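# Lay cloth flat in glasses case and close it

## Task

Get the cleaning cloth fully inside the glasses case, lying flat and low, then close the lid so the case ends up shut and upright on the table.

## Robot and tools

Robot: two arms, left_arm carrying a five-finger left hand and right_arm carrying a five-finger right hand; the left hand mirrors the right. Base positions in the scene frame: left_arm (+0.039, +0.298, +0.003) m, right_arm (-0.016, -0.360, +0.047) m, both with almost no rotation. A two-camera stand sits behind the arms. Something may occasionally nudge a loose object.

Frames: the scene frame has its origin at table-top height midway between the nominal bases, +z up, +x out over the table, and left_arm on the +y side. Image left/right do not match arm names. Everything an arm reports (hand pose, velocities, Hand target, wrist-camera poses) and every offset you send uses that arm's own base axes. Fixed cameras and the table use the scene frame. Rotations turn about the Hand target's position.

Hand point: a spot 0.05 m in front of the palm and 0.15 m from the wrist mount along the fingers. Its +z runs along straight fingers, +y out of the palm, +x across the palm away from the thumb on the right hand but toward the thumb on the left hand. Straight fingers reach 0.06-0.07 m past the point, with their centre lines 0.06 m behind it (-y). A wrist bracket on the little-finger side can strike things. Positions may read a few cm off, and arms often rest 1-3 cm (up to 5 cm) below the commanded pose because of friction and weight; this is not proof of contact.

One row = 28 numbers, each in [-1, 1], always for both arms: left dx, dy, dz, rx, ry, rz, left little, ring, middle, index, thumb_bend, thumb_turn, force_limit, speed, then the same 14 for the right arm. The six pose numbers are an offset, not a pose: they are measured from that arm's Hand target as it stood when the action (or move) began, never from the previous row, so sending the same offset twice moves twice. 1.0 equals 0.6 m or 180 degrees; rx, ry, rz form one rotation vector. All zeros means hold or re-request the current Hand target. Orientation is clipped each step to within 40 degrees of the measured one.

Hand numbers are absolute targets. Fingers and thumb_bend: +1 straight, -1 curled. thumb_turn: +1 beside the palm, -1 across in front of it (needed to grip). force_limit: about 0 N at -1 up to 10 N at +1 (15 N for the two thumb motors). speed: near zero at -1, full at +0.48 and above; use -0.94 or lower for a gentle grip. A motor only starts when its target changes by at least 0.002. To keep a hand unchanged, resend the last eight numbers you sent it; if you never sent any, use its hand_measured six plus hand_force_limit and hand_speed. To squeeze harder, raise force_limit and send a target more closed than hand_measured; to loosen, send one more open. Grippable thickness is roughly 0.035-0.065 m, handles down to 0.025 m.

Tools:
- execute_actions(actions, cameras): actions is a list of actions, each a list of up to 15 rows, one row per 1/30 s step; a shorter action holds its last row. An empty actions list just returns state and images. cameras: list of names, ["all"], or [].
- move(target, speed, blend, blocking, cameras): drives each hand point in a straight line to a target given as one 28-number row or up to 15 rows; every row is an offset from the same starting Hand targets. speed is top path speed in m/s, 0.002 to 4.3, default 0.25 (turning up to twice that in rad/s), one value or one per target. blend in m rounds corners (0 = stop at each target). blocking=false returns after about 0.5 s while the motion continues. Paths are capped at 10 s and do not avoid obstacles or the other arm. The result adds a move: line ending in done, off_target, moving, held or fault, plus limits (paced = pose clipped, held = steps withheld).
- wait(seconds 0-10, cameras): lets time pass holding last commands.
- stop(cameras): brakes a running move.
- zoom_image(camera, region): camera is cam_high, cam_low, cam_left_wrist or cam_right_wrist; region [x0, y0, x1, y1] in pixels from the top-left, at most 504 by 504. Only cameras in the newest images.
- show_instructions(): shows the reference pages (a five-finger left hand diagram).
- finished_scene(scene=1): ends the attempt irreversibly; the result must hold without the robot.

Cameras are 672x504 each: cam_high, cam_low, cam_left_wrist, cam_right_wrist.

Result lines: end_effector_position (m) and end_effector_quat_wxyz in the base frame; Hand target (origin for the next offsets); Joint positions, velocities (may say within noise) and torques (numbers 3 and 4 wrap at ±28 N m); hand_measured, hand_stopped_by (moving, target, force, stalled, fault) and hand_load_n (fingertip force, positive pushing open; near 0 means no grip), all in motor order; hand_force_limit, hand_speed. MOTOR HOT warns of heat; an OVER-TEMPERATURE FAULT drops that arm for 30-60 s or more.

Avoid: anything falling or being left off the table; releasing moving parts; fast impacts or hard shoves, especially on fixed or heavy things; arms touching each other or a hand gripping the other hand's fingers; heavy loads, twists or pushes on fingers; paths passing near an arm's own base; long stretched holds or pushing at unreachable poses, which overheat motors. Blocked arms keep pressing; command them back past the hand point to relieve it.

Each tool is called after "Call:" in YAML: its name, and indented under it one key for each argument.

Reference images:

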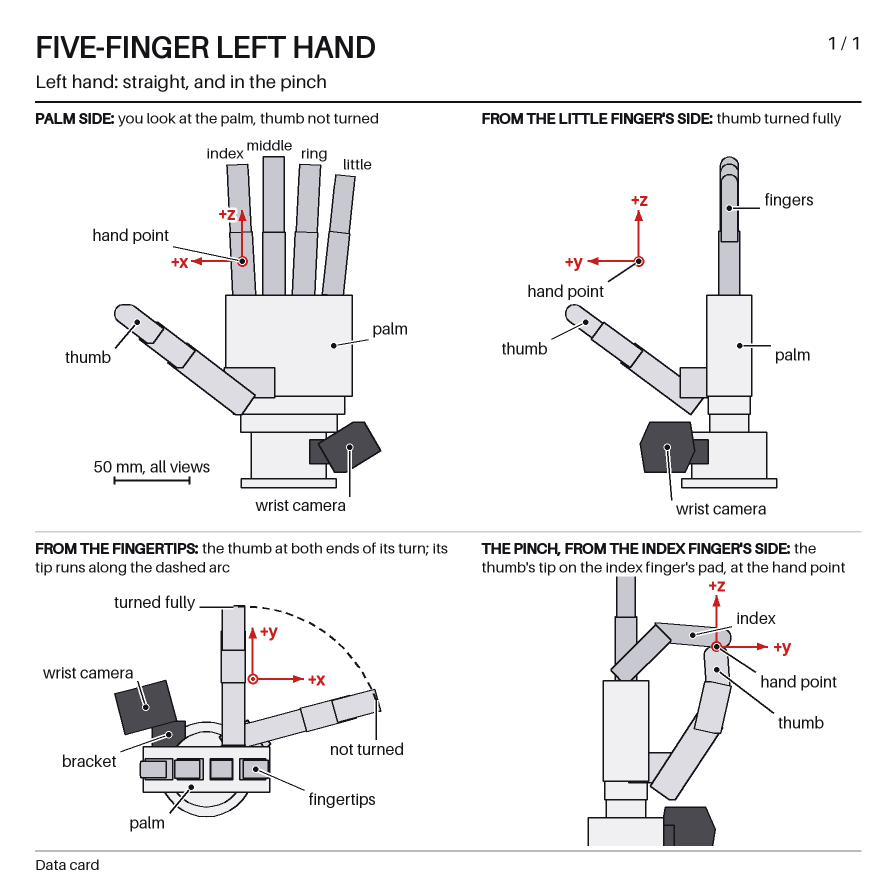

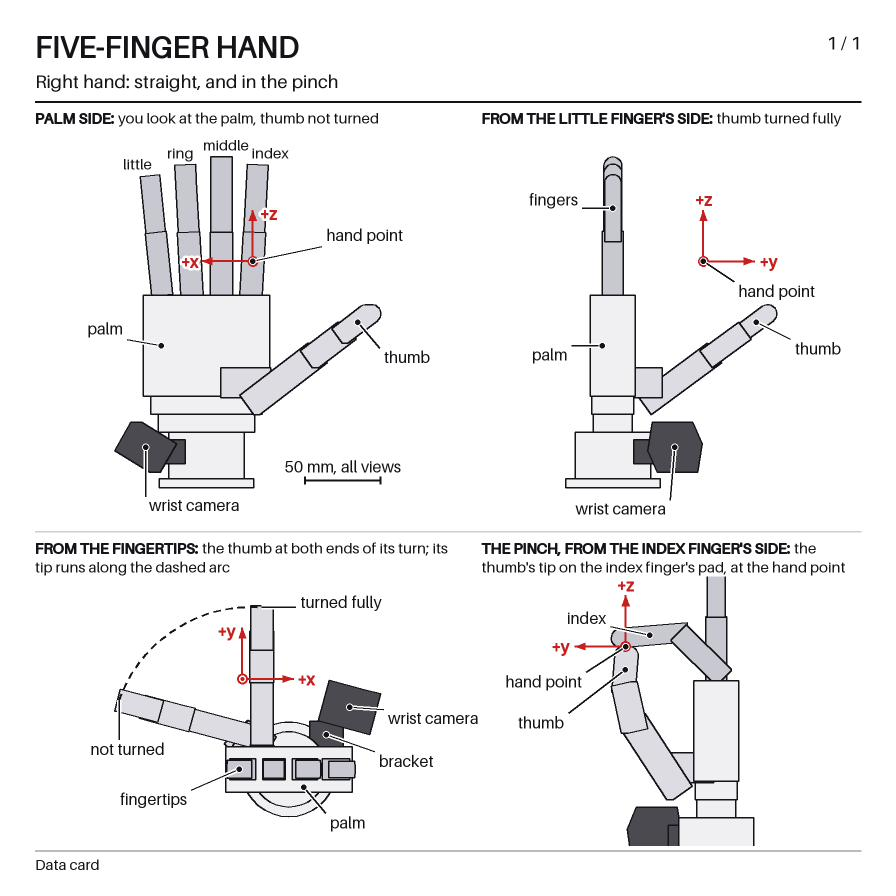

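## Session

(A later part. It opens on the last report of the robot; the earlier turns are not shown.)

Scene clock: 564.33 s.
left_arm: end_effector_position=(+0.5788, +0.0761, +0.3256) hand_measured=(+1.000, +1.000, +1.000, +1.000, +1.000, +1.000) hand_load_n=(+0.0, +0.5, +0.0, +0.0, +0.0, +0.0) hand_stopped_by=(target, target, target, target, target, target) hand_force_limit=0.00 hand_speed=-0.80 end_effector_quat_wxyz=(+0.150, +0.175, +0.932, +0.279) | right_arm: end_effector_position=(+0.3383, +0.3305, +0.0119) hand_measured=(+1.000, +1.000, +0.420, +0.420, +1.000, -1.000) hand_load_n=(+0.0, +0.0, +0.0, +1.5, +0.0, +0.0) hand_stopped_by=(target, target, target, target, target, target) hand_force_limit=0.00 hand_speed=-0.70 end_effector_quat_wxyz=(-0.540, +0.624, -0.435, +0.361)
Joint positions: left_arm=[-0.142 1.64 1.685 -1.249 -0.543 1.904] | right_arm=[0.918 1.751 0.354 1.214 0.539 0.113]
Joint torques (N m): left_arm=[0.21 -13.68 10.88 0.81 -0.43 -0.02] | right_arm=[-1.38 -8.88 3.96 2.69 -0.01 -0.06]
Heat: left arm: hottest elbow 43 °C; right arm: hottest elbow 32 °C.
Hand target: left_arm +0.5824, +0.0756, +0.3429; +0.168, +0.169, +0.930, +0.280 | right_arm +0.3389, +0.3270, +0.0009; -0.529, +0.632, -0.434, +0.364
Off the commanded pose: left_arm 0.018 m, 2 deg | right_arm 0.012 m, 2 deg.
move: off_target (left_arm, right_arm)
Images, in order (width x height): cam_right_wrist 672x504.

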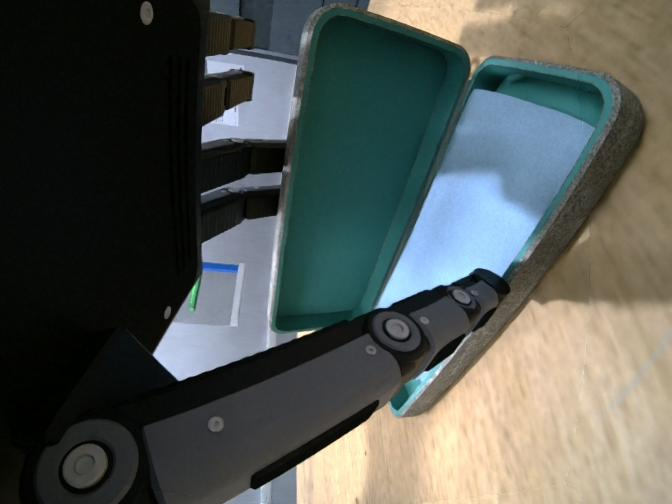

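Call:
move:
  target:
    - [0,0,0,0,0,0,1,1,1,1,1,1,0,-0.8,0,0,0.0568,0,0,0,1,1,1,1,1,-1,0,-0.3]
    - [0,0,0,0,0,0,1,1,1,1,1,1,0,-0.8,-0.0448,-0.008,0.0568,0,0,0,1,1,1,1,1,-1,0,-0.3]
    - [0,0,0,0,0,0,1,1,1,1,1,1,0,-0.8,-0.0448,-0.008,0.005,0,0,0,1,1,1,1,1,-1,0,-0.3]
  speed: [0.06,0.08,0.06]
  blend: [0.005,0.01,0]
  cameras: ["cam_high","cam_right_wrist"]

Scene clock: 584.67 s.
left_arm: end_effector_position=(+0.5788, +0.0761, +0.3256) hand_measured=(+1.000, +1.000, +1.000, +1.000, +1.000, +1.000) hand_load_n=(+0.0, +0.0, +0.0, +0.0, +0.0, +0.0) hand_stopped_by=(target, target, target, target, target, target) hand_force_limit=0.00 hand_speed=-0.80 end_effector_quat_wxyz=(+0.150, +0.175, +0.932, +0.279) | right_arm: end_effector_position=(+0.3149, +0.3212, +0.0060) hand_measured=(+1.000, +1.000, +1.000, +1.000, +1.000, -1.000) hand_load_n=(+0.0, +0.0, +0.0, +0.0, +0.0, +0.0) hand_stopped_by=(target, target, target, target, target, target) hand_force_limit=0.00 hand_speed=-0.30 end_effector_quat_wxyz=(-0.526, +0.633, -0.434, +0.367)
Joint positions: left_arm=[-0.142 1.64 1.685 -1.249 -0.543 1.904] | right_arm=[0.972 1.728 0.307 1.204 0.6 0.116]
Joint torques (N m): left_arm=[0.21 -13.68 10.89 0.83 -0.43 -0.02] | right_arm=[-0.21 -8.64 3.14 3.69 0.15 0.11]
Heat: left arm: hottest elbow 43 °C; right arm: hottest elbow 31 °C.
Hand target: left_arm +0.5824, +0.0756, +0.3429; +0.168, +0.169, +0.930, +0.280 | right_arm +0.3119, +0.3222, +0.0039; -0.529, +0.632, -0.434, +0.364
Off the commanded pose: left_arm 0.018 m, 2 deg | right_arm 0.004 m, 0 deg.
move: off_target (left_arm)
Images, in order (width x height): cam_high 672x504, cam_right_wrist 672x504.

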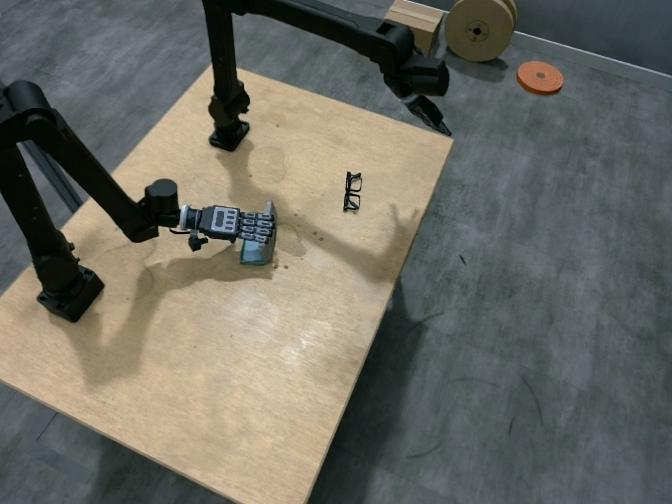

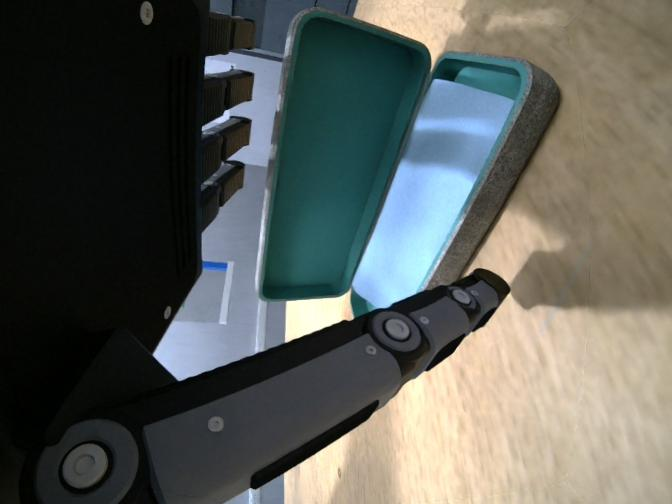

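Call:
move:
  target:
    - [0,0,0,0,0,0,1,1,1,1,1,1,0,-0.8,0,0,-0.02,0,0,0,1,1,1,1,1,-1,0,-0.3]
    - [0,0,0,0,0,0,1,1,1,1,1,1,0,-0.8,0.0342,0.0131,-0.02,0,0,0,1,1,1,1,1,-1,0,-0.3]
  speed: [0.05,0.05]
  blend: [0.002,0]
  cameras: ["cam_right_wrist"]

Scene clock: 587.10 s.
left_arm: end_effector_position=(+0.5788, +0.0761, +0.3256) hand_measured=(+1.000, +1.000, +1.000, +1.000, +1.000, +1.000) hand_load_n=(+0.0, +0.0, +0.0, +0.0, +0.0, +0.0) hand_stopped_by=(target, target, target, target, target, target) hand_force_limit=0.00 hand_speed=-0.80 end_effector_quat_wxyz=(+0.150, +0.175, +0.932, +0.279) | right_arm: end_effector_position=(+0.3269, +0.3275, -0.0052) hand_measured=(+1.000, +1.000, +1.000, +1.000, +1.000, -1.000) hand_load_n=(+0.0, +0.0, +0.0, +0.0, +0.0, +0.0) hand_stopped_by=(target, target, target, target, target, target) hand_force_limit=0.00 hand_speed=-0.30 end_effector_quat_wxyz=(-0.531, +0.631, -0.434, +0.361)
Joint positions: left_arm=[-0.142 1.64 1.685 -1.249 -0.543 1.904] | right_arm=[0.943 1.806 0.339 1.261 0.562 0.117]
Joint torques (N m): left_arm=[0.21 -13.68 10.89 0.83 -0.43 -0.02] | right_arm=[-1.2 -9.99 4.62 2.36 -0.02 -0.05]
Heat: left arm: hottest elbow 43 °C; right arm: hottest elbow 31 °C.
Hand target: left_arm +0.5824, +0.0756, +0.3429; +0.168, +0.169, +0.930, +0.280 | right_arm +0.3326, +0.3301, -0.0081; -0.529, +0.632, -0.434, +0.364
Off the commanded pose: left_arm 0.018 m, 2 deg | right_arm 0.007 m, 0 deg.
move: off_target (left_arm)
Images, in order (width x height): cam_right_wrist 672x504.

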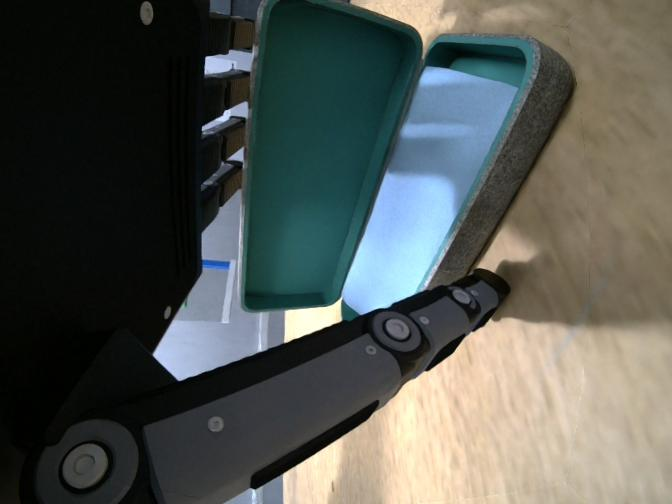

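Call:
move:
  target: [0,0,0,0,0,0,1,1,1,1,1,1,0,-0.8,0.0187,0.0072,0.008,0,0,0,1,1,1,1,1,-1,0,-0.3]
  speed: 0.05
  cameras: ["cam_right_wrist"]

Scene clock: 589.10 s.
left_arm: end_effector_position=(+0.5788, +0.0761, +0.3256) hand_measured=(+1.000, +1.000, +1.000, +1.000, +1.000, +1.000) hand_load_n=(+0.0, +0.0, +0.5, +0.0, +0.0, +0.0) hand_stopped_by=(target, target, target, target, target, target) hand_force_limit=0.00 hand_speed=-0.80 end_effector_quat_wxyz=(+0.150, +0.175, +0.932, +0.279) | right_arm: end_effector_position=(+0.3354, +0.3305, -0.0061) hand_measured=(+1.000, +1.000, +1.000, +1.000, +1.000, -1.000) hand_load_n=(+0.0, +0.0, +0.0, +0.0, +0.0, +0.0) hand_stopped_by=(target, target, target, target, target, target) hand_force_limit=0.00 hand_speed=-0.30 end_effector_quat_wxyz=(-0.529, +0.634, -0.435, +0.360)
Joint positions: left_arm=[-0.142 1.64 1.685 -1.249 -0.543 1.904] | right_arm=[0.924 1.806 0.36 1.233 0.541 0.115]
Joint torques (N m): left_arm=[0.21 -13.68 10.89 0.83 -0.43 -0.01] | right_arm=[-1.14 -11.16 5.24 2.04 -0.01 -0.12]
Heat: left arm: hottest elbow 43 °C; right arm: hottest elbow 31 °C.
Hand target: left_arm +0.5824, +0.0756, +0.3429; +0.168, +0.169, +0.930, +0.280 | right_arm +0.3438, +0.3343, -0.0033; -0.529, +0.632, -0.434, +0.364
Off the commanded pose: left_arm 0.018 m, 2 deg | right_arm 0.010 m, 1 deg.
move: off_target (left_arm)
Images, in order (width x height): cam_right_wrist 672x504.

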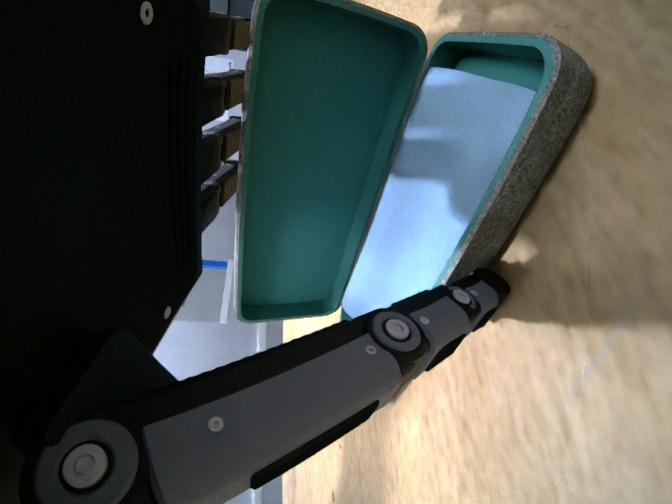

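Call:
move:
  target: [0,0,0,0,0,0,1,1,1,1,1,1,0,-0.8,0.0187,0.0072,0.004,0,0,0,1,1,1,1,1,-1,0,-0.3]
  speed: 0.05
  cameras: ["cam_right_wrist","cam_low","cam_high"]

Scene clock: 591.23 s.
left_arm: end_effector_position=(+0.5788, +0.0761, +0.3256) hand_measured=(+1.000, +1.000, +1.000, +1.000, +1.000, +1.000) hand_load_n=(+0.0, +0.0, +0.0, -0.5, +0.0, +0.0) hand_stopped_by=(target, target, target, target, target, target) hand_force_limit=0.00 hand_speed=-0.80 end_effector_quat_wxyz=(+0.150, +0.175, +0.932, +0.279) | right_arm: end_effector_position=(+0.3458, +0.3335, -0.0061) hand_measured=(+1.000, +1.000, +1.000, +1.000, +1.000, -1.000) hand_load_n=(+0.0, -0.5, +0.0, +0.0, +0.0, -0.5) hand_stopped_by=(target, target, target, target, target, target) hand_force_limit=0.00 hand_speed=-0.30 end_effector_quat_wxyz=(-0.526, +0.636, -0.435, +0.360)
Joint positions: left_arm=[-0.142 1.64 1.685 -1.249 -0.543 1.904] | right_arm=[0.903 1.805 0.385 1.203 0.522 0.109]
Joint torques (N m): left_arm=[0.21 -13.68 10.89 0.81 -0.43 -0.02] | right_arm=[-1.32 -12.34 5.76 1.91 -0.01 -0.08]
Heat: left arm: hottest elbow 43 °C; right arm: hottest elbow 31 °C.
Hand target: left_arm +0.5824, +0.0756, +0.3429; +0.168, +0.169, +0.930, +0.280 | right_arm +0.3550, +0.3387, -0.0008; -0.529, +0.632, -0.434, +0.364
Off the commanded pose: left_arm 0.018 m, 2 deg | right_arm 0.012 m, 1 deg.
move: off_target (left_arm, right_arm)
Images, in order (width x height): cam_high 672x504, cam_low 672x504, cam_right_wrist 672x504.

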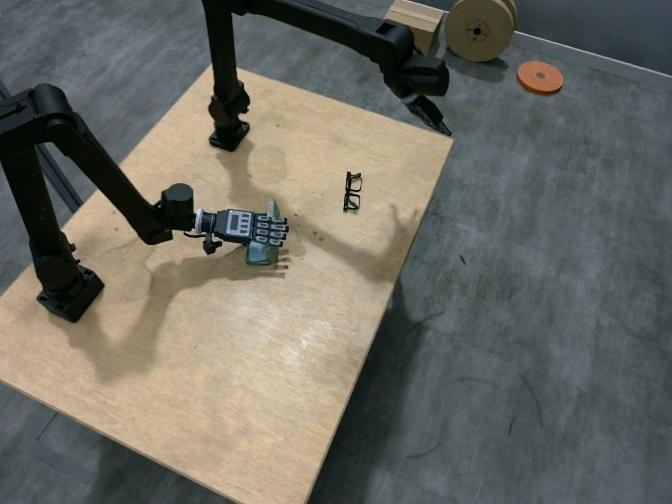

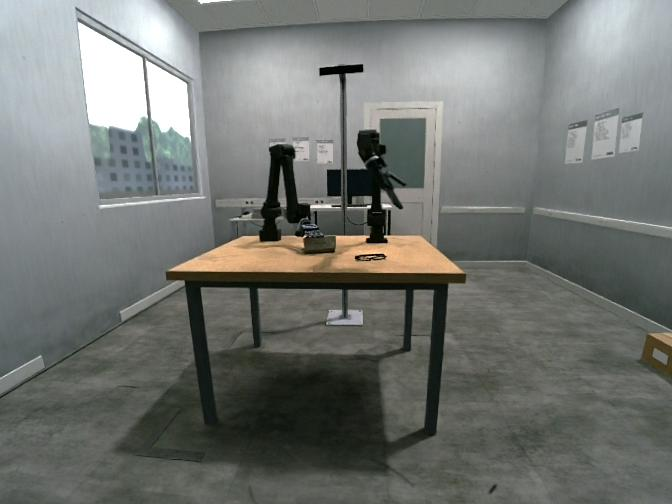

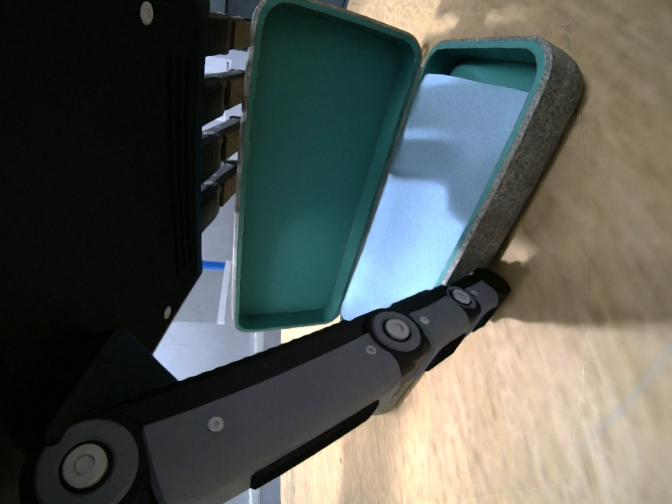

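Call:
move:
  target: [0,0,0,0,0,0,1,1,1,1,1,1,0,-0.8,0,0,-0.022,0,0,0,1,1,0.5,0.5,1,-1,0.1,-0.6]
  speed: 0.05
  cameras: ["cam_right_wrist"]

Scene clock: 593.57 s.
left_arm: end_effector_position=(+0.5788, +0.0761, +0.3256) hand_measured=(+1.000, +1.000, +1.000, +1.000, +1.000, +1.000) hand_load_n=(+0.0, +0.5, +0.0, +0.0, +0.0, +0.0) hand_stopped_by=(target, target, target, target, target, target) hand_force_limit=0.00 hand_speed=-0.80 end_effector_quat_wxyz=(+0.150, +0.175, +0.932, +0.279) | right_arm: end_effector_position=(+0.3512, +0.3402, -0.0023) hand_measured=(+1.000, +1.000, +0.500, +0.500, +1.000, -1.000) hand_load_n=(+0.0, +0.0, +1.0, +0.5, +0.5, -1.5) hand_stopped_by=(target, target, target, target, target, target) hand_force_limit=0.10 hand_speed=-0.60 end_effector_quat_wxyz=(-0.539, +0.625, -0.434, +0.361)
Joint positions: left_arm=[-0.142 1.64 1.685 -1.249 -0.543 1.904] | right_arm=[0.903 1.829 0.4 1.245 0.521 0.109]
Joint torques (N m): left_arm=[0.21 -13.68 10.89 0.83 -0.43 -0.02] | right_arm=[-0.85 -9.11 4.64 2.74 -0.02 -0.06]
Heat: left arm: hottest elbow 43 °C; right arm: hottest elbow 31 °C.
Hand target: left_arm +0.5824, +0.0756, +0.3429; +0.168, +0.169, +0.930, +0.280 | right_arm +0.3549, +0.3386, -0.0142; -0.529, +0.632, -0.434, +0.364
Off the commanded pose: left_arm 0.018 m, 2 deg | right_arm 0.012 m, 1 deg.
move: off_target (left_arm, right_arm)
Images, in order (width x height): cam_right_wrist 672x504.

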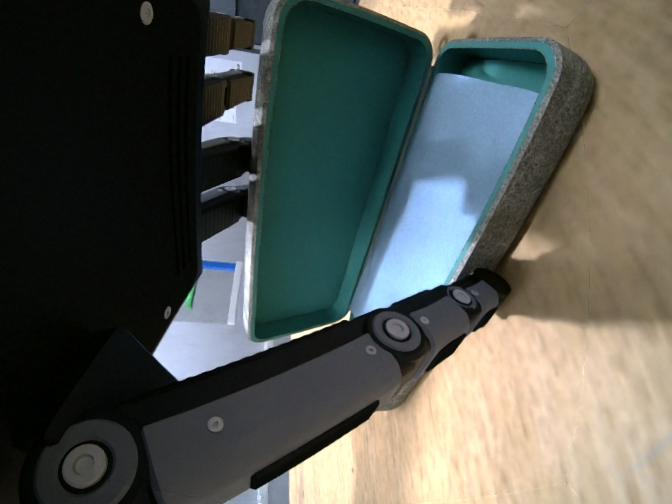

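Call:
move:
  target: [0,0,0,0,0,0,1,1,1,1,1,1,0,-0.8,0,0,-0.012,0,0,0,1,1,0.38,0.38,1,-1,0.2,-0.6]
  speed: 0.05
  cameras: ["cam_right_wrist"]

Scene clock: 595.13 s.
left_arm: end_effector_position=(+0.5788, +0.0761, +0.3256) hand_measured=(+1.000, +1.000, +1.000, +1.000, +1.000, +1.000) hand_load_n=(+0.0, +0.0, +0.0, +0.0, +0.0, +0.0) hand_stopped_by=(target, target, target, target, target, target) hand_force_limit=0.00 hand_speed=-0.80 end_effector_quat_wxyz=(+0.150, +0.175, +0.932, +0.279) | right_arm: end_effector_position=(+0.3527, +0.3421, -0.0038) hand_measured=(+1.000, +1.000, +0.380, +0.380, +1.000, -1.000) hand_load_n=(+0.0, +0.0, +1.5, +0.5, +0.5, -1.0) hand_stopped_by=(target, target, target, target, target, target) hand_force_limit=0.20 hand_speed=-0.60 end_effector_quat_wxyz=(-0.545, +0.620, -0.433, +0.361)
Joint positions: left_arm=[-0.142 1.64 1.685 -1.249 -0.543 1.904] | right_arm=[0.903 1.856 0.405 1.284 0.521 0.109]
Joint torques (N m): left_arm=[0.21 -13.68 10.89 0.81 -0.43 -0.02] | right_arm=[-1.14 -8.94 4.12 2.43 -0.02 -0.05]
Heat: left arm: hottest elbow 43 °C; right arm: hottest elbow 31 °C.
Hand target: left_arm +0.5824, +0.0756, +0.3429; +0.168, +0.169, +0.930, +0.280 | right_arm +0.3549, +0.3386, -0.0214; -0.529, +0.632, -0.434, +0.364
Off the commanded pose: left_arm 0.018 m, 2 deg | right_arm 0.018 m, 2 deg.
move: off_target (left_arm, right_arm)
Images, in order (width x height): cam_right_wrist 672x504.

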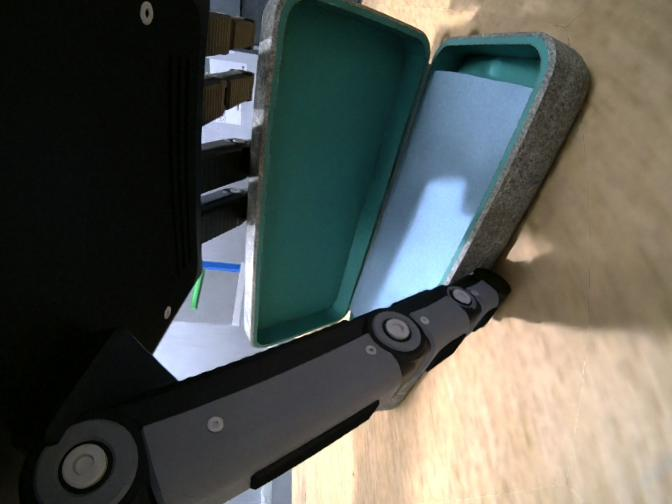

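Call:
zoom_image:
  camera: "cam_right_wrist"
  region: [180, 0, 480, 300]

Call:
wait:
  seconds: 0
  cameras: ["cam_low", "cam_high"]

Call:
zoom_image:
  camera: "cam_low"
  region: [280, 190, 370, 270]

Scaled by 1.680 from the camera's 672x504 image, which has a finer 960x720 frame.

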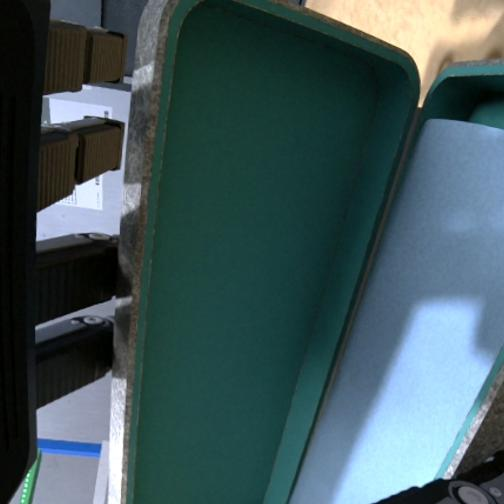

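Scene clock: 596.17 s.
left_arm: end_effector_position=(+0.5788, +0.0761, +0.3256) hand_measured=(+1.000, +1.000, +1.000, +1.000, +1.000, +1.000) hand_load_n=(+0.0, +0.0, +0.5, +0.0, +0.0, +0.0) hand_stopped_by=(target, target, target, target, target, target) hand_force_limit=0.00 hand_speed=-0.80 end_effector_quat_wxyz=(+0.150, +0.175, +0.932, +0.279) | right_arm: end_effector_position=(+0.3527, +0.3421, -0.0038) hand_measured=(+1.000, +1.000, +0.380, +0.380, +1.000, -1.000) hand_load_n=(+0.0, +0.0, +1.0, +0.0, +0.5, -1.0) hand_stopped_by=(target, target, target, target, target, target) hand_force_limit=0.20 hand_speed=-0.60 end_effector_quat_wxyz=(-0.545, +0.620, -0.433, +0.361)
Joint positions: left_arm=[-0.142 1.64 1.685 -1.249 -0.543 1.904] | right_arm=[0.903 1.856 0.405 1.284 0.521 0.109]
Joint torques (N m): left_arm=[0.21 -13.68 10.89 0.81 -0.43 -0.02] | right_arm=[-1.08 -8.59 4.3 2.21 -0.03 -0.09]
Heat: left arm: hottest elbow 43 °C; right arm: hottest elbow 31 °C.
Hand target: left_arm +0.5824, +0.0756, +0.3429; +0.168, +0.169, +0.930, +0.280 | right_arm +0.3549, +0.3386, -0.0214; -0.529, +0.632, -0.434, +0.364
Off the commanded pose: left_arm 0.018 m, 2 deg | right_arm 0.018 m, 2 deg.
Images, in order (width x height): cam_high 672x504, cam_low 672x504.

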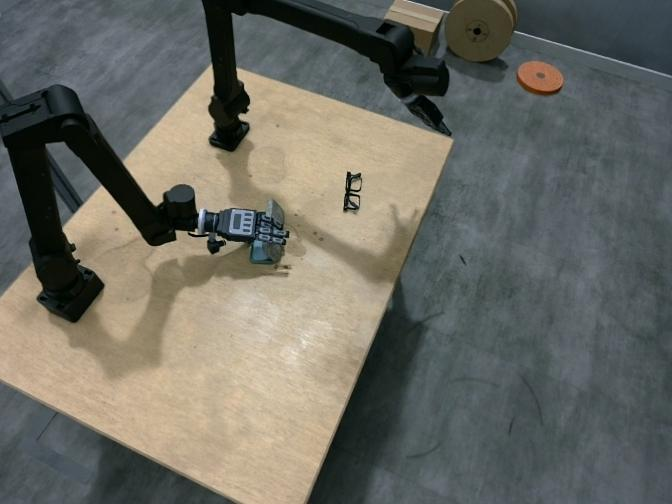

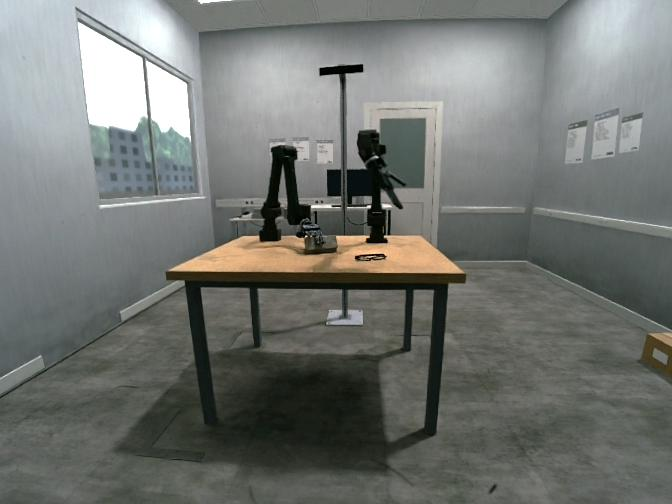

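Scaled by 5.600 from the camera's 672x504 image, which has a finer 960x720 frame.

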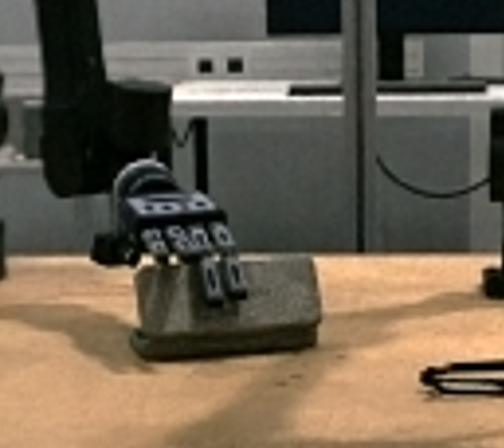

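Call:
move:
  target: [0,0,0,0,0,0,1,1,1,1,1,1,0,-0.8,0,0,-0.006,0,0,0,1,1,0.2,0.2,1,-1,0.3,-0.6]
  speed: 0.05
  cameras: ["cam_right_wrist","cam_low"]

Call:
zoom_image:
  camera: "cam_low"
  region: [280, 190, 370, 270]

Scene clock: 597.87 s.
left_arm: end_effector_position=(+0.5788, +0.0761, +0.3256) hand_measured=(+1.000, +1.000, +1.000, +1.000, +1.000, +1.000) hand_load_n=(+0.0, +0.0, +0.0, +0.0, +0.0, +0.0) hand_stopped_by=(target, target, target, target, target, target) hand_force_limit=0.00 hand_speed=-0.80 end_effector_quat_wxyz=(+0.150, +0.175, +0.932, +0.279) | right_arm: end_effector_position=(+0.3541, +0.3435, -0.0027) hand_measured=(+1.000, +1.000, +0.276, +0.242, +1.000, -1.000) hand_load_n=(+0.0, +0.0, +0.0, +5.5, +0.5, -2.0) hand_stopped_by=(target, target, force, force, target, target) hand_force_limit=0.30 hand_speed=-0.60 end_effector_quat_wxyz=(-0.550, +0.616, -0.433, +0.362)
Joint positions: left_arm=[-0.142 1.64 1.685 -1.249 -0.543 1.904] | right_arm=[0.902 1.866 0.407 1.304 0.521 0.109]
Joint torques (N m): left_arm=[0.21 -13.68 10.89 0.83 -0.43 -0.02] | right_arm=[-1.61 -8.12 3.97 2.06 0 -0.05]
Heat: left arm: hottest elbow 43 °C; right arm: hottest elbow 31 °C.
Hand target: left_arm +0.5824, +0.0756, +0.3429; +0.168, +0.169, +0.930, +0.280 | right_arm +0.3549, +0.3386, -0.0250; -0.529, +0.632, -0.434, +0.364
Off the commanded pose: left_arm 0.018 m, 2 deg | right_arm 0.023 m, 3 deg.
move: off_target (left_arm, right_arm)
Images, in order (width x height): cam_low 672x504, cam_right_wrist 672x504.

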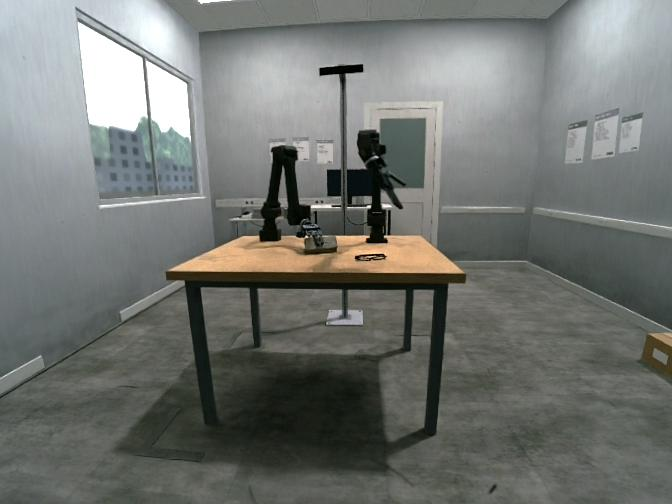

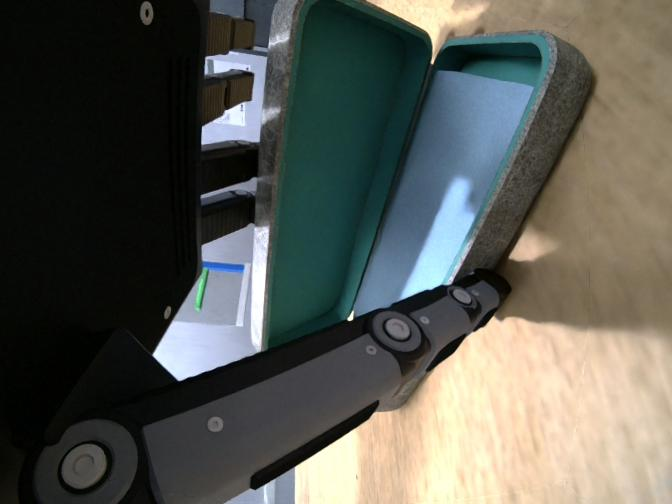

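Scaled by 5.600 from the camera's 672x504 image, which has a finer 960x720 frame.

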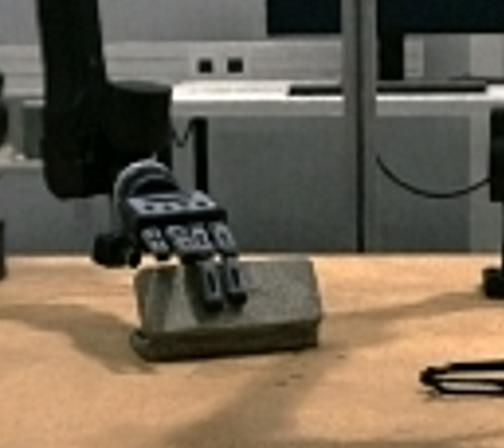

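Call:
move:
  target: [0,0,0,0,0,0,1,1,1,1,1,1,0,-0.8,0,0,-0.004,0,0,0,1,1,0.08,0.08,1,-1,0.6,-0.6]
  speed: 0.05
  cameras: ["cam_right_wrist","cam_low"]

Call:
zoom_image:
  camera: "cam_low"
  region: [280, 190, 370, 270]

Scene clock: 600.03 s.
left_arm: end_effector_position=(+0.5788, +0.0761, +0.3256) hand_measured=(+1.000, +1.000, +1.000, +1.000, +1.000, +1.000) hand_load_n=(+0.0, +0.0, +0.0, +0.0, +0.0, +0.0) hand_stopped_by=(target, target, target, target, target, target) hand_force_limit=0.00 hand_speed=-0.80 end_effector_quat_wxyz=(+0.150, +0.175, +0.932, +0.279) | right_arm: end_effector_position=(+0.3555, +0.3449, -0.0018) hand_measured=(+1.000, +1.000, +0.214, +0.210, +1.000, -1.000) hand_load_n=(+0.0, +0.0, +14.5, +1.0, +2.0, +1.5) hand_stopped_by=(target, target, force, force, target, target) hand_force_limit=0.60 hand_speed=-0.60 end_effector_quat_wxyz=(-0.554, +0.612, -0.433, +0.362)
Joint positions: left_arm=[-0.142 1.64 1.685 -1.249 -0.543 1.904] | right_arm=[0.902 1.875 0.411 1.319 0.522 0.109]
Joint torques (N m): left_arm=[0.21 -13.74 10.89 0.83 -0.43 -0.02] | right_arm=[-1.26 -8 3.66 1.87 -0.03 -0.08]
Heat: left arm: hottest elbow 43 °C; right arm: hottest elbow 31 °C.
Hand target: left_arm +0.5824, +0.0756, +0.3429; +0.168, +0.169, +0.930, +0.280 | right_arm +0.3550, +0.3386, -0.0273; -0.529, +0.632, -0.434, +0.364
Off the commanded pose: left_arm 0.018 m, 2 deg | right_arm 0.026 m, 4 deg.
move: off_target (left_arm, right_arm)
Images, in order (width x height): cam_low 672x504, cam_right_wrist 672x504.

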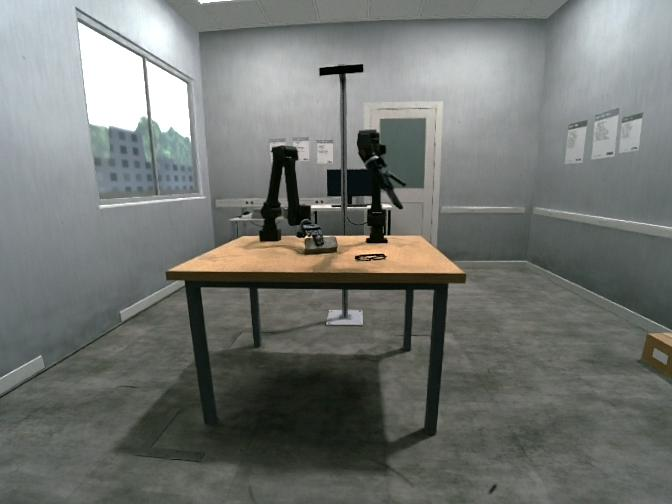

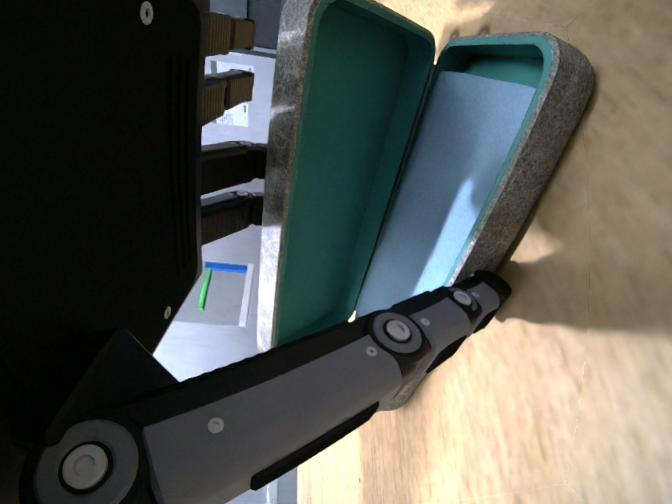

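Scaled by 5.600 from the camera's 672x504 image, which has a finer 960x720 frame.

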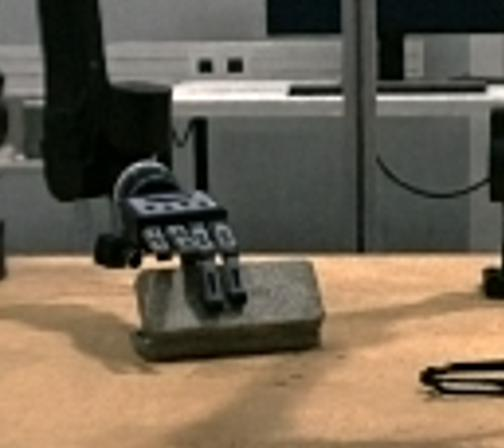

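Call:
move:
  target:
    - [0,0,0,0,0,0,1,1,1,1,1,1,0,-0.8,-0.003,0.006,0.042,0,0,0,1,1,1,1,1,-1,0,-0.4]
    - [0,0,0,0,0,0,1,1,1,1,1,1,0,-0.8,-0.02,0.0,0.11,0,0,0,1,1,1,1,1,-1,0,-0.4]
  speed: [0.05,0.06]
  cameras: ["cam_right_wrist","cam_low","cam_high"]

Call:
zoom_image:
  camera: "cam_low"
  region: [280, 190, 370, 270]

Scene clock: 604.33 s.
left_arm: end_effector_position=(+0.5788, +0.0761, +0.3256) hand_measured=(+1.000, +1.000, +1.000, +1.000, +1.000, +1.000) hand_load_n=(+0.0, +0.0, +0.0, +0.0, +0.0, +0.0) hand_stopped_by=(target, target, target, target, target, target) hand_force_limit=0.00 hand_speed=-0.80 end_effector_quat_wxyz=(+0.150, +0.175, +0.932, +0.279) | right_arm: end_effector_position=(+0.3478, +0.3392, +0.0423) hand_measured=(+1.000, +1.000, +1.000, +1.000, +1.000, -1.000) hand_load_n=(+0.0, +0.0, +0.0, +0.0, +0.0, +0.0) hand_stopped_by=(target, target, target, target, target, target) hand_force_limit=0.00 hand_speed=-0.40 end_effector_quat_wxyz=(-0.534, +0.625, -0.436, +0.366)
Joint positions: left_arm=[-0.142 1.64 1.685 -1.249 -0.543 1.904] | right_arm=[0.917 1.613 0.393 1.029 0.548 0.109]
Joint torques (N m): left_arm=[0.21 -13.74 10.89 0.83 -0.43 -0.01] | right_arm=[0.32 -11.05 5.09 1.87 0.13 -0.03]
Heat: left arm: hottest elbow 44 °C; right arm: hottest elbow 31 °C.
Hand target: left_arm +0.5824, +0.0756, +0.3429; +0.168, +0.169, +0.930, +0.280 | right_arm +0.3430, +0.3386, +0.0387; -0.529, +0.632, -0.434, +0.364
Off the commanded pose: left_arm 0.018 m, 2 deg | right_arm 0.006 m, 1 deg.
move: off_target (left_arm)
Images, in order (width x height): cam_high 672x504, cam_low 672x504, cam_right_wrist 672x504.

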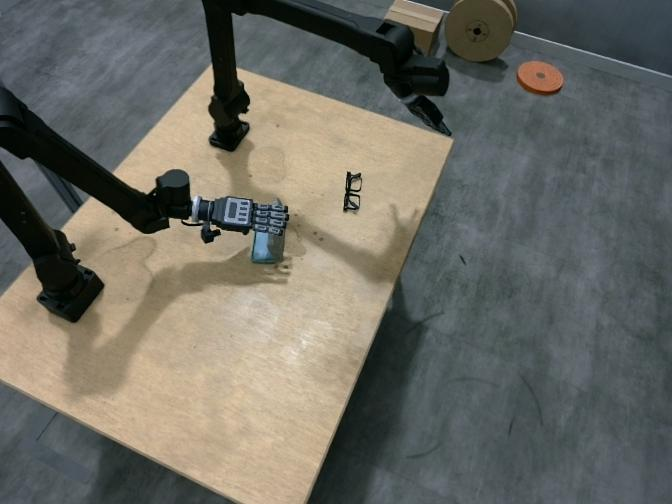

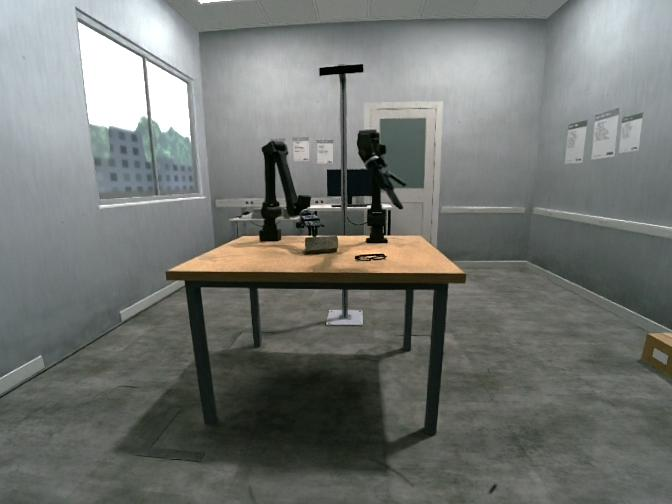

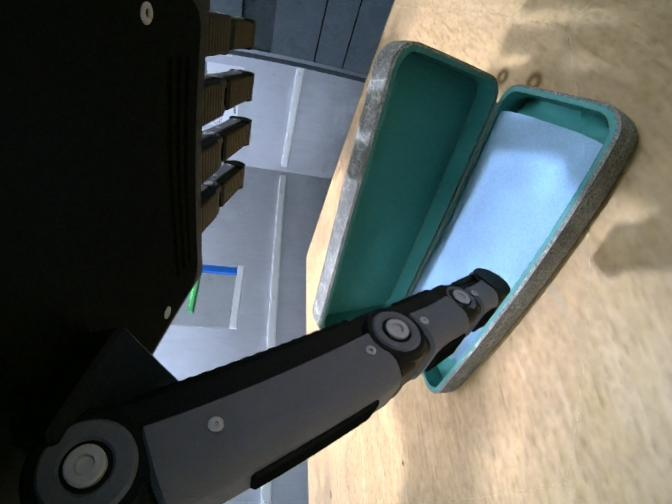

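Scaled by 5.600 from the camera's 672x504 image, which has a finer 960x720 frame.

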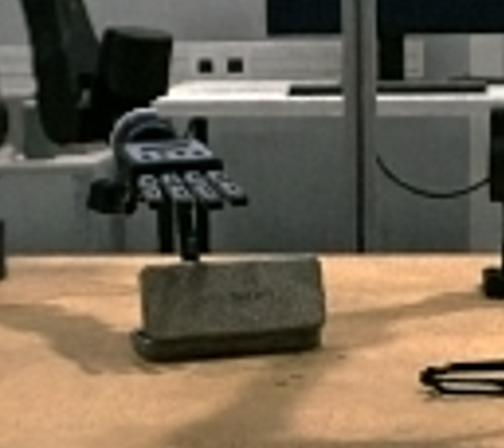

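Call:
zoom_image:
  camera: "cam_right_wrist"
  region: [300, 20, 660, 380]

Scaled by 1.400 from the camera's 672x504 image, which has a finer 960x720 frame.

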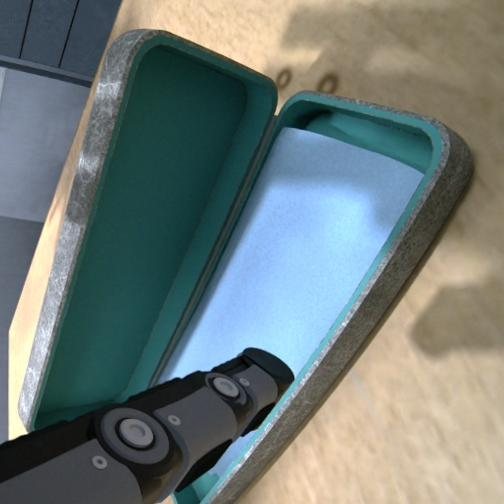

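Call:
move:
  target:
    - [0,0,0,0,0,0,1,1,1,1,1,1,0,-0.8,-0.018,-0.007,0,0,0,0.006,1,1,1,1,1,-1,0,-0.4]
    - [0,0,0,0,0,0,1,1,1,1,1,1,0,-0.8,-0.018,-0.007,-0.068,0,0,0.006,1,1,1,1,1,-1,0,-0.4]
  speed: [0.05,0.07]
  blend: [0.003,0]
  cameras: ["cam_right_wrist"]

Scene clock: 622.23 s.
left_arm: end_effector_position=(+0.5788, +0.0761, +0.3256) hand_measured=(+1.000, +1.000, +1.000, +1.000, +1.000, +1.000) hand_load_n=(+0.0, +0.0, +0.0, +0.0, +0.0, +0.0) hand_stopped_by=(target, target, target, target, target, target) hand_force_limit=0.00 hand_speed=-0.80 end_effector_quat_wxyz=(+0.150, +0.175, +0.932, +0.279) | right_arm: end_effector_position=(+0.3353, +0.3322, +0.0001) hand_measured=(+1.000, +1.000, +1.000, +1.000, +1.000, -1.000) hand_load_n=(+0.0, +0.0, +0.0, -0.5, +0.0, +0.0) hand_stopped_by=(target, target, target, target, target, target) hand_force_limit=0.00 hand_speed=-0.40 end_effector_quat_wxyz=(-0.529, +0.635, -0.432, +0.361)
Joint positions: left_arm=[-0.142 1.64 1.685 -1.249 -0.543 1.904] | right_arm=[0.927 1.778 0.361 1.206 0.542 0.109]
Joint torques (N m): left_arm=[0.21 -13.68 10.89 0.81 -0.43 -0.01] | right_arm=[0.56 -9.58 3.56 3.49 0 -0.04]
Heat: left arm: hottest elbow 44 °C; right arm: hottest elbow 31 °C.
Hand target: left_arm +0.5824, +0.0756, +0.3429; +0.168, +0.169, +0.930, +0.280 | right_arm +0.3321, +0.3344, -0.0022; -0.532, +0.636, -0.428, +0.359
Off the commanded pose: left_arm 0.018 m, 2 deg | right_arm 0.004 m, 1 deg.
move: off_target (left_arm)
Images, in order (width x height): cam_right_wrist 672x504.

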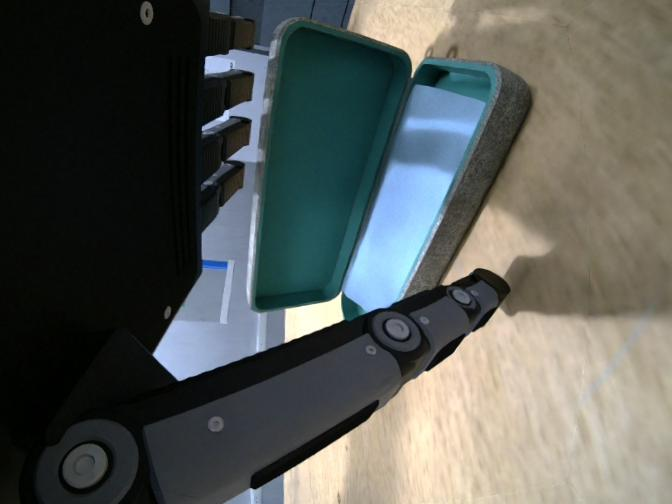

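Call:
move:
  target:
    - [0,0,0,0,0,0,1,1,1,1,1,1,0,-0.8,0,0,-0.006,0,0,0,1,1,1,1,1,-1,0,-0.4]
    - [0,0,0,0,0,0,1,1,1,1,1,1,0,-0.8,0.0436,0.0168,-0.006,0,0,0,1,1,1,1,1,-1,0,-0.4]
  speed: [0.05,0.05]
  blend: [0.002,0]
  cameras: ["cam_right_wrist"]

Scene clock: 624.47 s.
left_arm: end_effector_position=(+0.5788, +0.0761, +0.3256) hand_measured=(+1.000, +1.000, +1.000, +1.000, +1.000, +1.000) hand_load_n=(+0.0, +0.0, +0.0, +0.0, +0.0, +0.0) hand_stopped_by=(target, target, target, target, target, target) hand_force_limit=0.00 hand_speed=-0.80 end_effector_quat_wxyz=(+0.150, +0.175, +0.932, +0.279) | right_arm: end_effector_position=(+0.3521, +0.3425, -0.0008) hand_measured=(+1.000, +1.000, +1.000, +1.000, +1.000, -1.000) hand_load_n=(+0.0, +0.0, +0.0, +0.0, +0.0, +0.0) hand_stopped_by=(target, target, target, target, target, target) hand_force_limit=0.00 hand_speed=-0.40 end_effector_quat_wxyz=(-0.539, +0.632, -0.429, +0.356)
Joint positions: left_arm=[-0.142 1.64 1.685 -1.249 -0.543 1.904] | right_arm=[0.895 1.813 0.405 1.217 0.496 0.105]
Joint torques (N m): left_arm=[0.21 -13.68 10.89 0.83 -0.43 -0.01] | right_arm=[-0.79 -10.4 5.55 2.14 -0.01 -0.09]
Heat: left arm: hottest elbow 44 °C; right arm: hottest elbow 31 °C.
Hand target: left_arm +0.5824, +0.0756, +0.3429; +0.168, +0.169, +0.930, +0.280 | right_arm +0.3583, +0.3447, -0.0057; -0.533, +0.636, -0.428, +0.359
Off the commanded pose: left_arm 0.018 m, 2 deg | right_arm 0.008 m, 1 deg.
move: off_target (left_arm); blend cut to 0.0018 m at target 1
Images, in order (width x height): cam_right_wrist 672x504.

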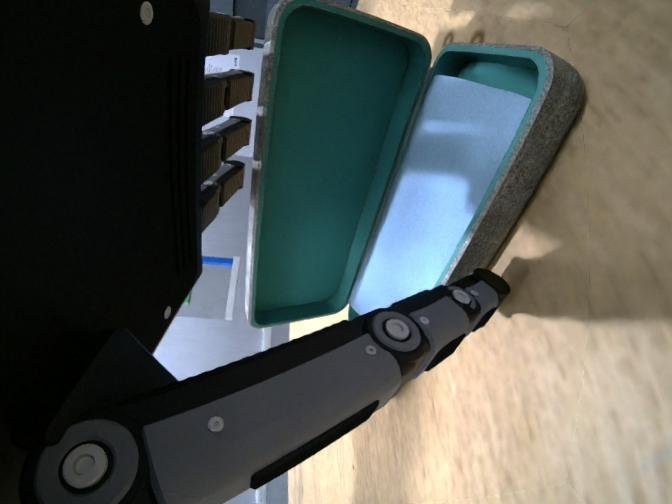

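Call:
move:
  target:
    - [0,0,0,0,0,0,1,1,1,1,1,1,0,-0.8,0.0124,0.0048,-0.03,0,0,0,1,1,1,1,1,-1,0,-0.5]
    - [0,0,0,0,0,0,1,1,1,1,1,1,0,-0.8,0.0124,0.0048,-0.03,0,0,0,1,0.5,0.5,0.5,1,-1,0,-0.6]
  speed: [0.05,0.05]
  cameras: ["cam_right_wrist"]

Scene clock: 627.30 s.
left_arm: end_effector_position=(+0.5788, +0.0761, +0.3256) hand_measured=(+1.000, +1.000, +1.000, +1.000, +1.000, +1.000) hand_load_n=(+0.0, +0.0, +0.0, +0.0, +0.0, +0.0) hand_stopped_by=(target, target, target, target, target, target) hand_force_limit=0.00 hand_speed=-0.80 end_effector_quat_wxyz=(+0.150, +0.175, +0.932, +0.279) | right_arm: end_effector_position=(+0.3644, +0.3522, -0.0032) hand_measured=(+1.000, +0.500, +0.500, +0.500, +1.000, -1.000) hand_load_n=(+0.0, +1.0, +0.0, +0.5, +0.0, -0.5) hand_stopped_by=(target, target, target, target, target, target) hand_force_limit=0.00 hand_speed=-0.60 end_effector_quat_wxyz=(-0.551, +0.621, -0.427, +0.358)
Joint positions: left_arm=[-0.142 1.64 1.685 -1.249 -0.543 1.904] | right_arm=[0.885 1.872 0.441 1.276 0.486 0.099]
Joint torques (N m): left_arm=[0.21 -13.68 10.91 0.83 -0.43 -0.02] | right_arm=[-0.91 -9 4.29 2.1 -0.07 -0.04]
Heat: left arm: hottest elbow 44 °C; right arm: hottest elbow 31 °C.
Hand target: left_arm +0.5824, +0.0756, +0.3429; +0.168, +0.169, +0.930, +0.280 | right_arm +0.3657, +0.3474, -0.0237; -0.532, +0.636, -0.428, +0.359
Off the commanded pose: left_arm 0.018 m, 2 deg | right_arm 0.021 m, 3 deg.
move: off_target (left_arm, right_arm); target 2's new numbers were sent with right_arm's hand 0.019 m and 2 deg from that target
Images, in order (width x height): cam_right_wrist 672x504.

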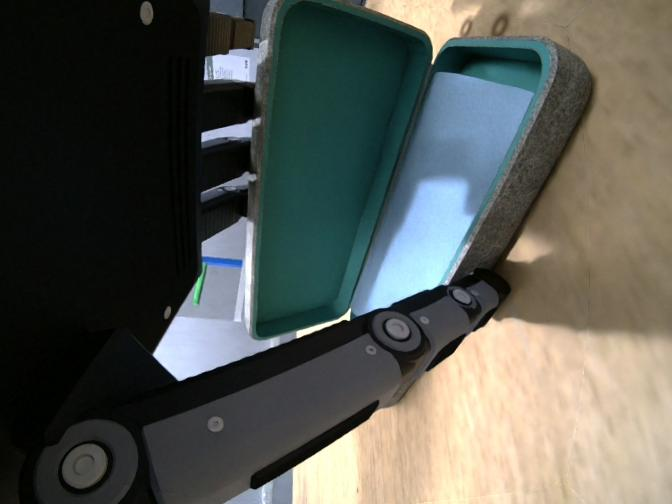

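Call:
move:
  target: [0,0,0,0,0,0,1,1,1,1,1,1,0,-0.8,0.0,0.0,-0.012,0,0,0,1,0.3,0.3,0.3,1,-1,0.0,-0.75]
  speed: 0.05
  cameras: ["cam_right_wrist"]

Scene clock: 631.57 s.
left_arm: end_effector_position=(+0.5788, +0.0761, +0.3256) hand_measured=(+1.000, +1.000, +1.000, +1.000, +1.000, +1.000) hand_load_n=(+0.0, +0.0, +0.0, +0.0, +0.0, +0.0) hand_stopped_by=(target, target, target, target, target, target) hand_force_limit=0.00 hand_speed=-0.80 end_effector_quat_wxyz=(+0.150, +0.175, +0.932, +0.279) | right_arm: end_effector_position=(+0.3658, +0.3536, -0.0039) hand_measured=(+1.000, +0.300, +0.300, +0.300, +1.000, -1.000) hand_load_n=(+0.0, +0.5, -0.5, +2.0, +0.5, -1.5) hand_stopped_by=(target, target, target, target, target, target) hand_force_limit=0.00 hand_speed=-0.75 end_effector_quat_wxyz=(-0.557, +0.616, -0.426, +0.358)
Joint positions: left_arm=[-0.142 1.64 1.685 -1.249 -0.543 1.904] | right_arm=[0.884 1.893 0.445 1.308 0.486 0.099]
Joint torques (N m): left_arm=[0.21 -13.68 10.88 0.83 -0.43 -0.01] | right_arm=[-0.73 -8.35 3.9 1.74 -0.04 -0.05]
Heat: left arm: hottest elbow 44 °C; right arm: hottest elbow 31 °C.
Hand target: left_arm +0.5824, +0.0756, +0.3429; +0.168, +0.169, +0.930, +0.280 | right_arm +0.3657, +0.3474, -0.0309; -0.532, +0.636, -0.428, +0.359
Off the commanded pose: left_arm 0.018 m, 2 deg | right_arm 0.028 m, 4 deg.
move: off_target (left_arm, right_arm)
Images, in order (width x height): cam_right_wrist 672x504.

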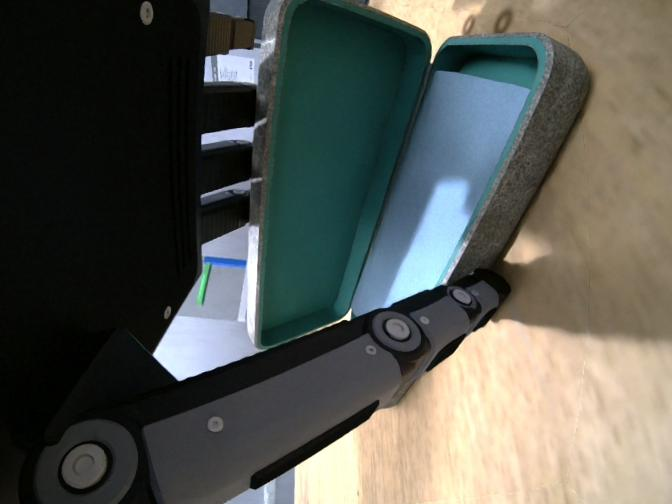

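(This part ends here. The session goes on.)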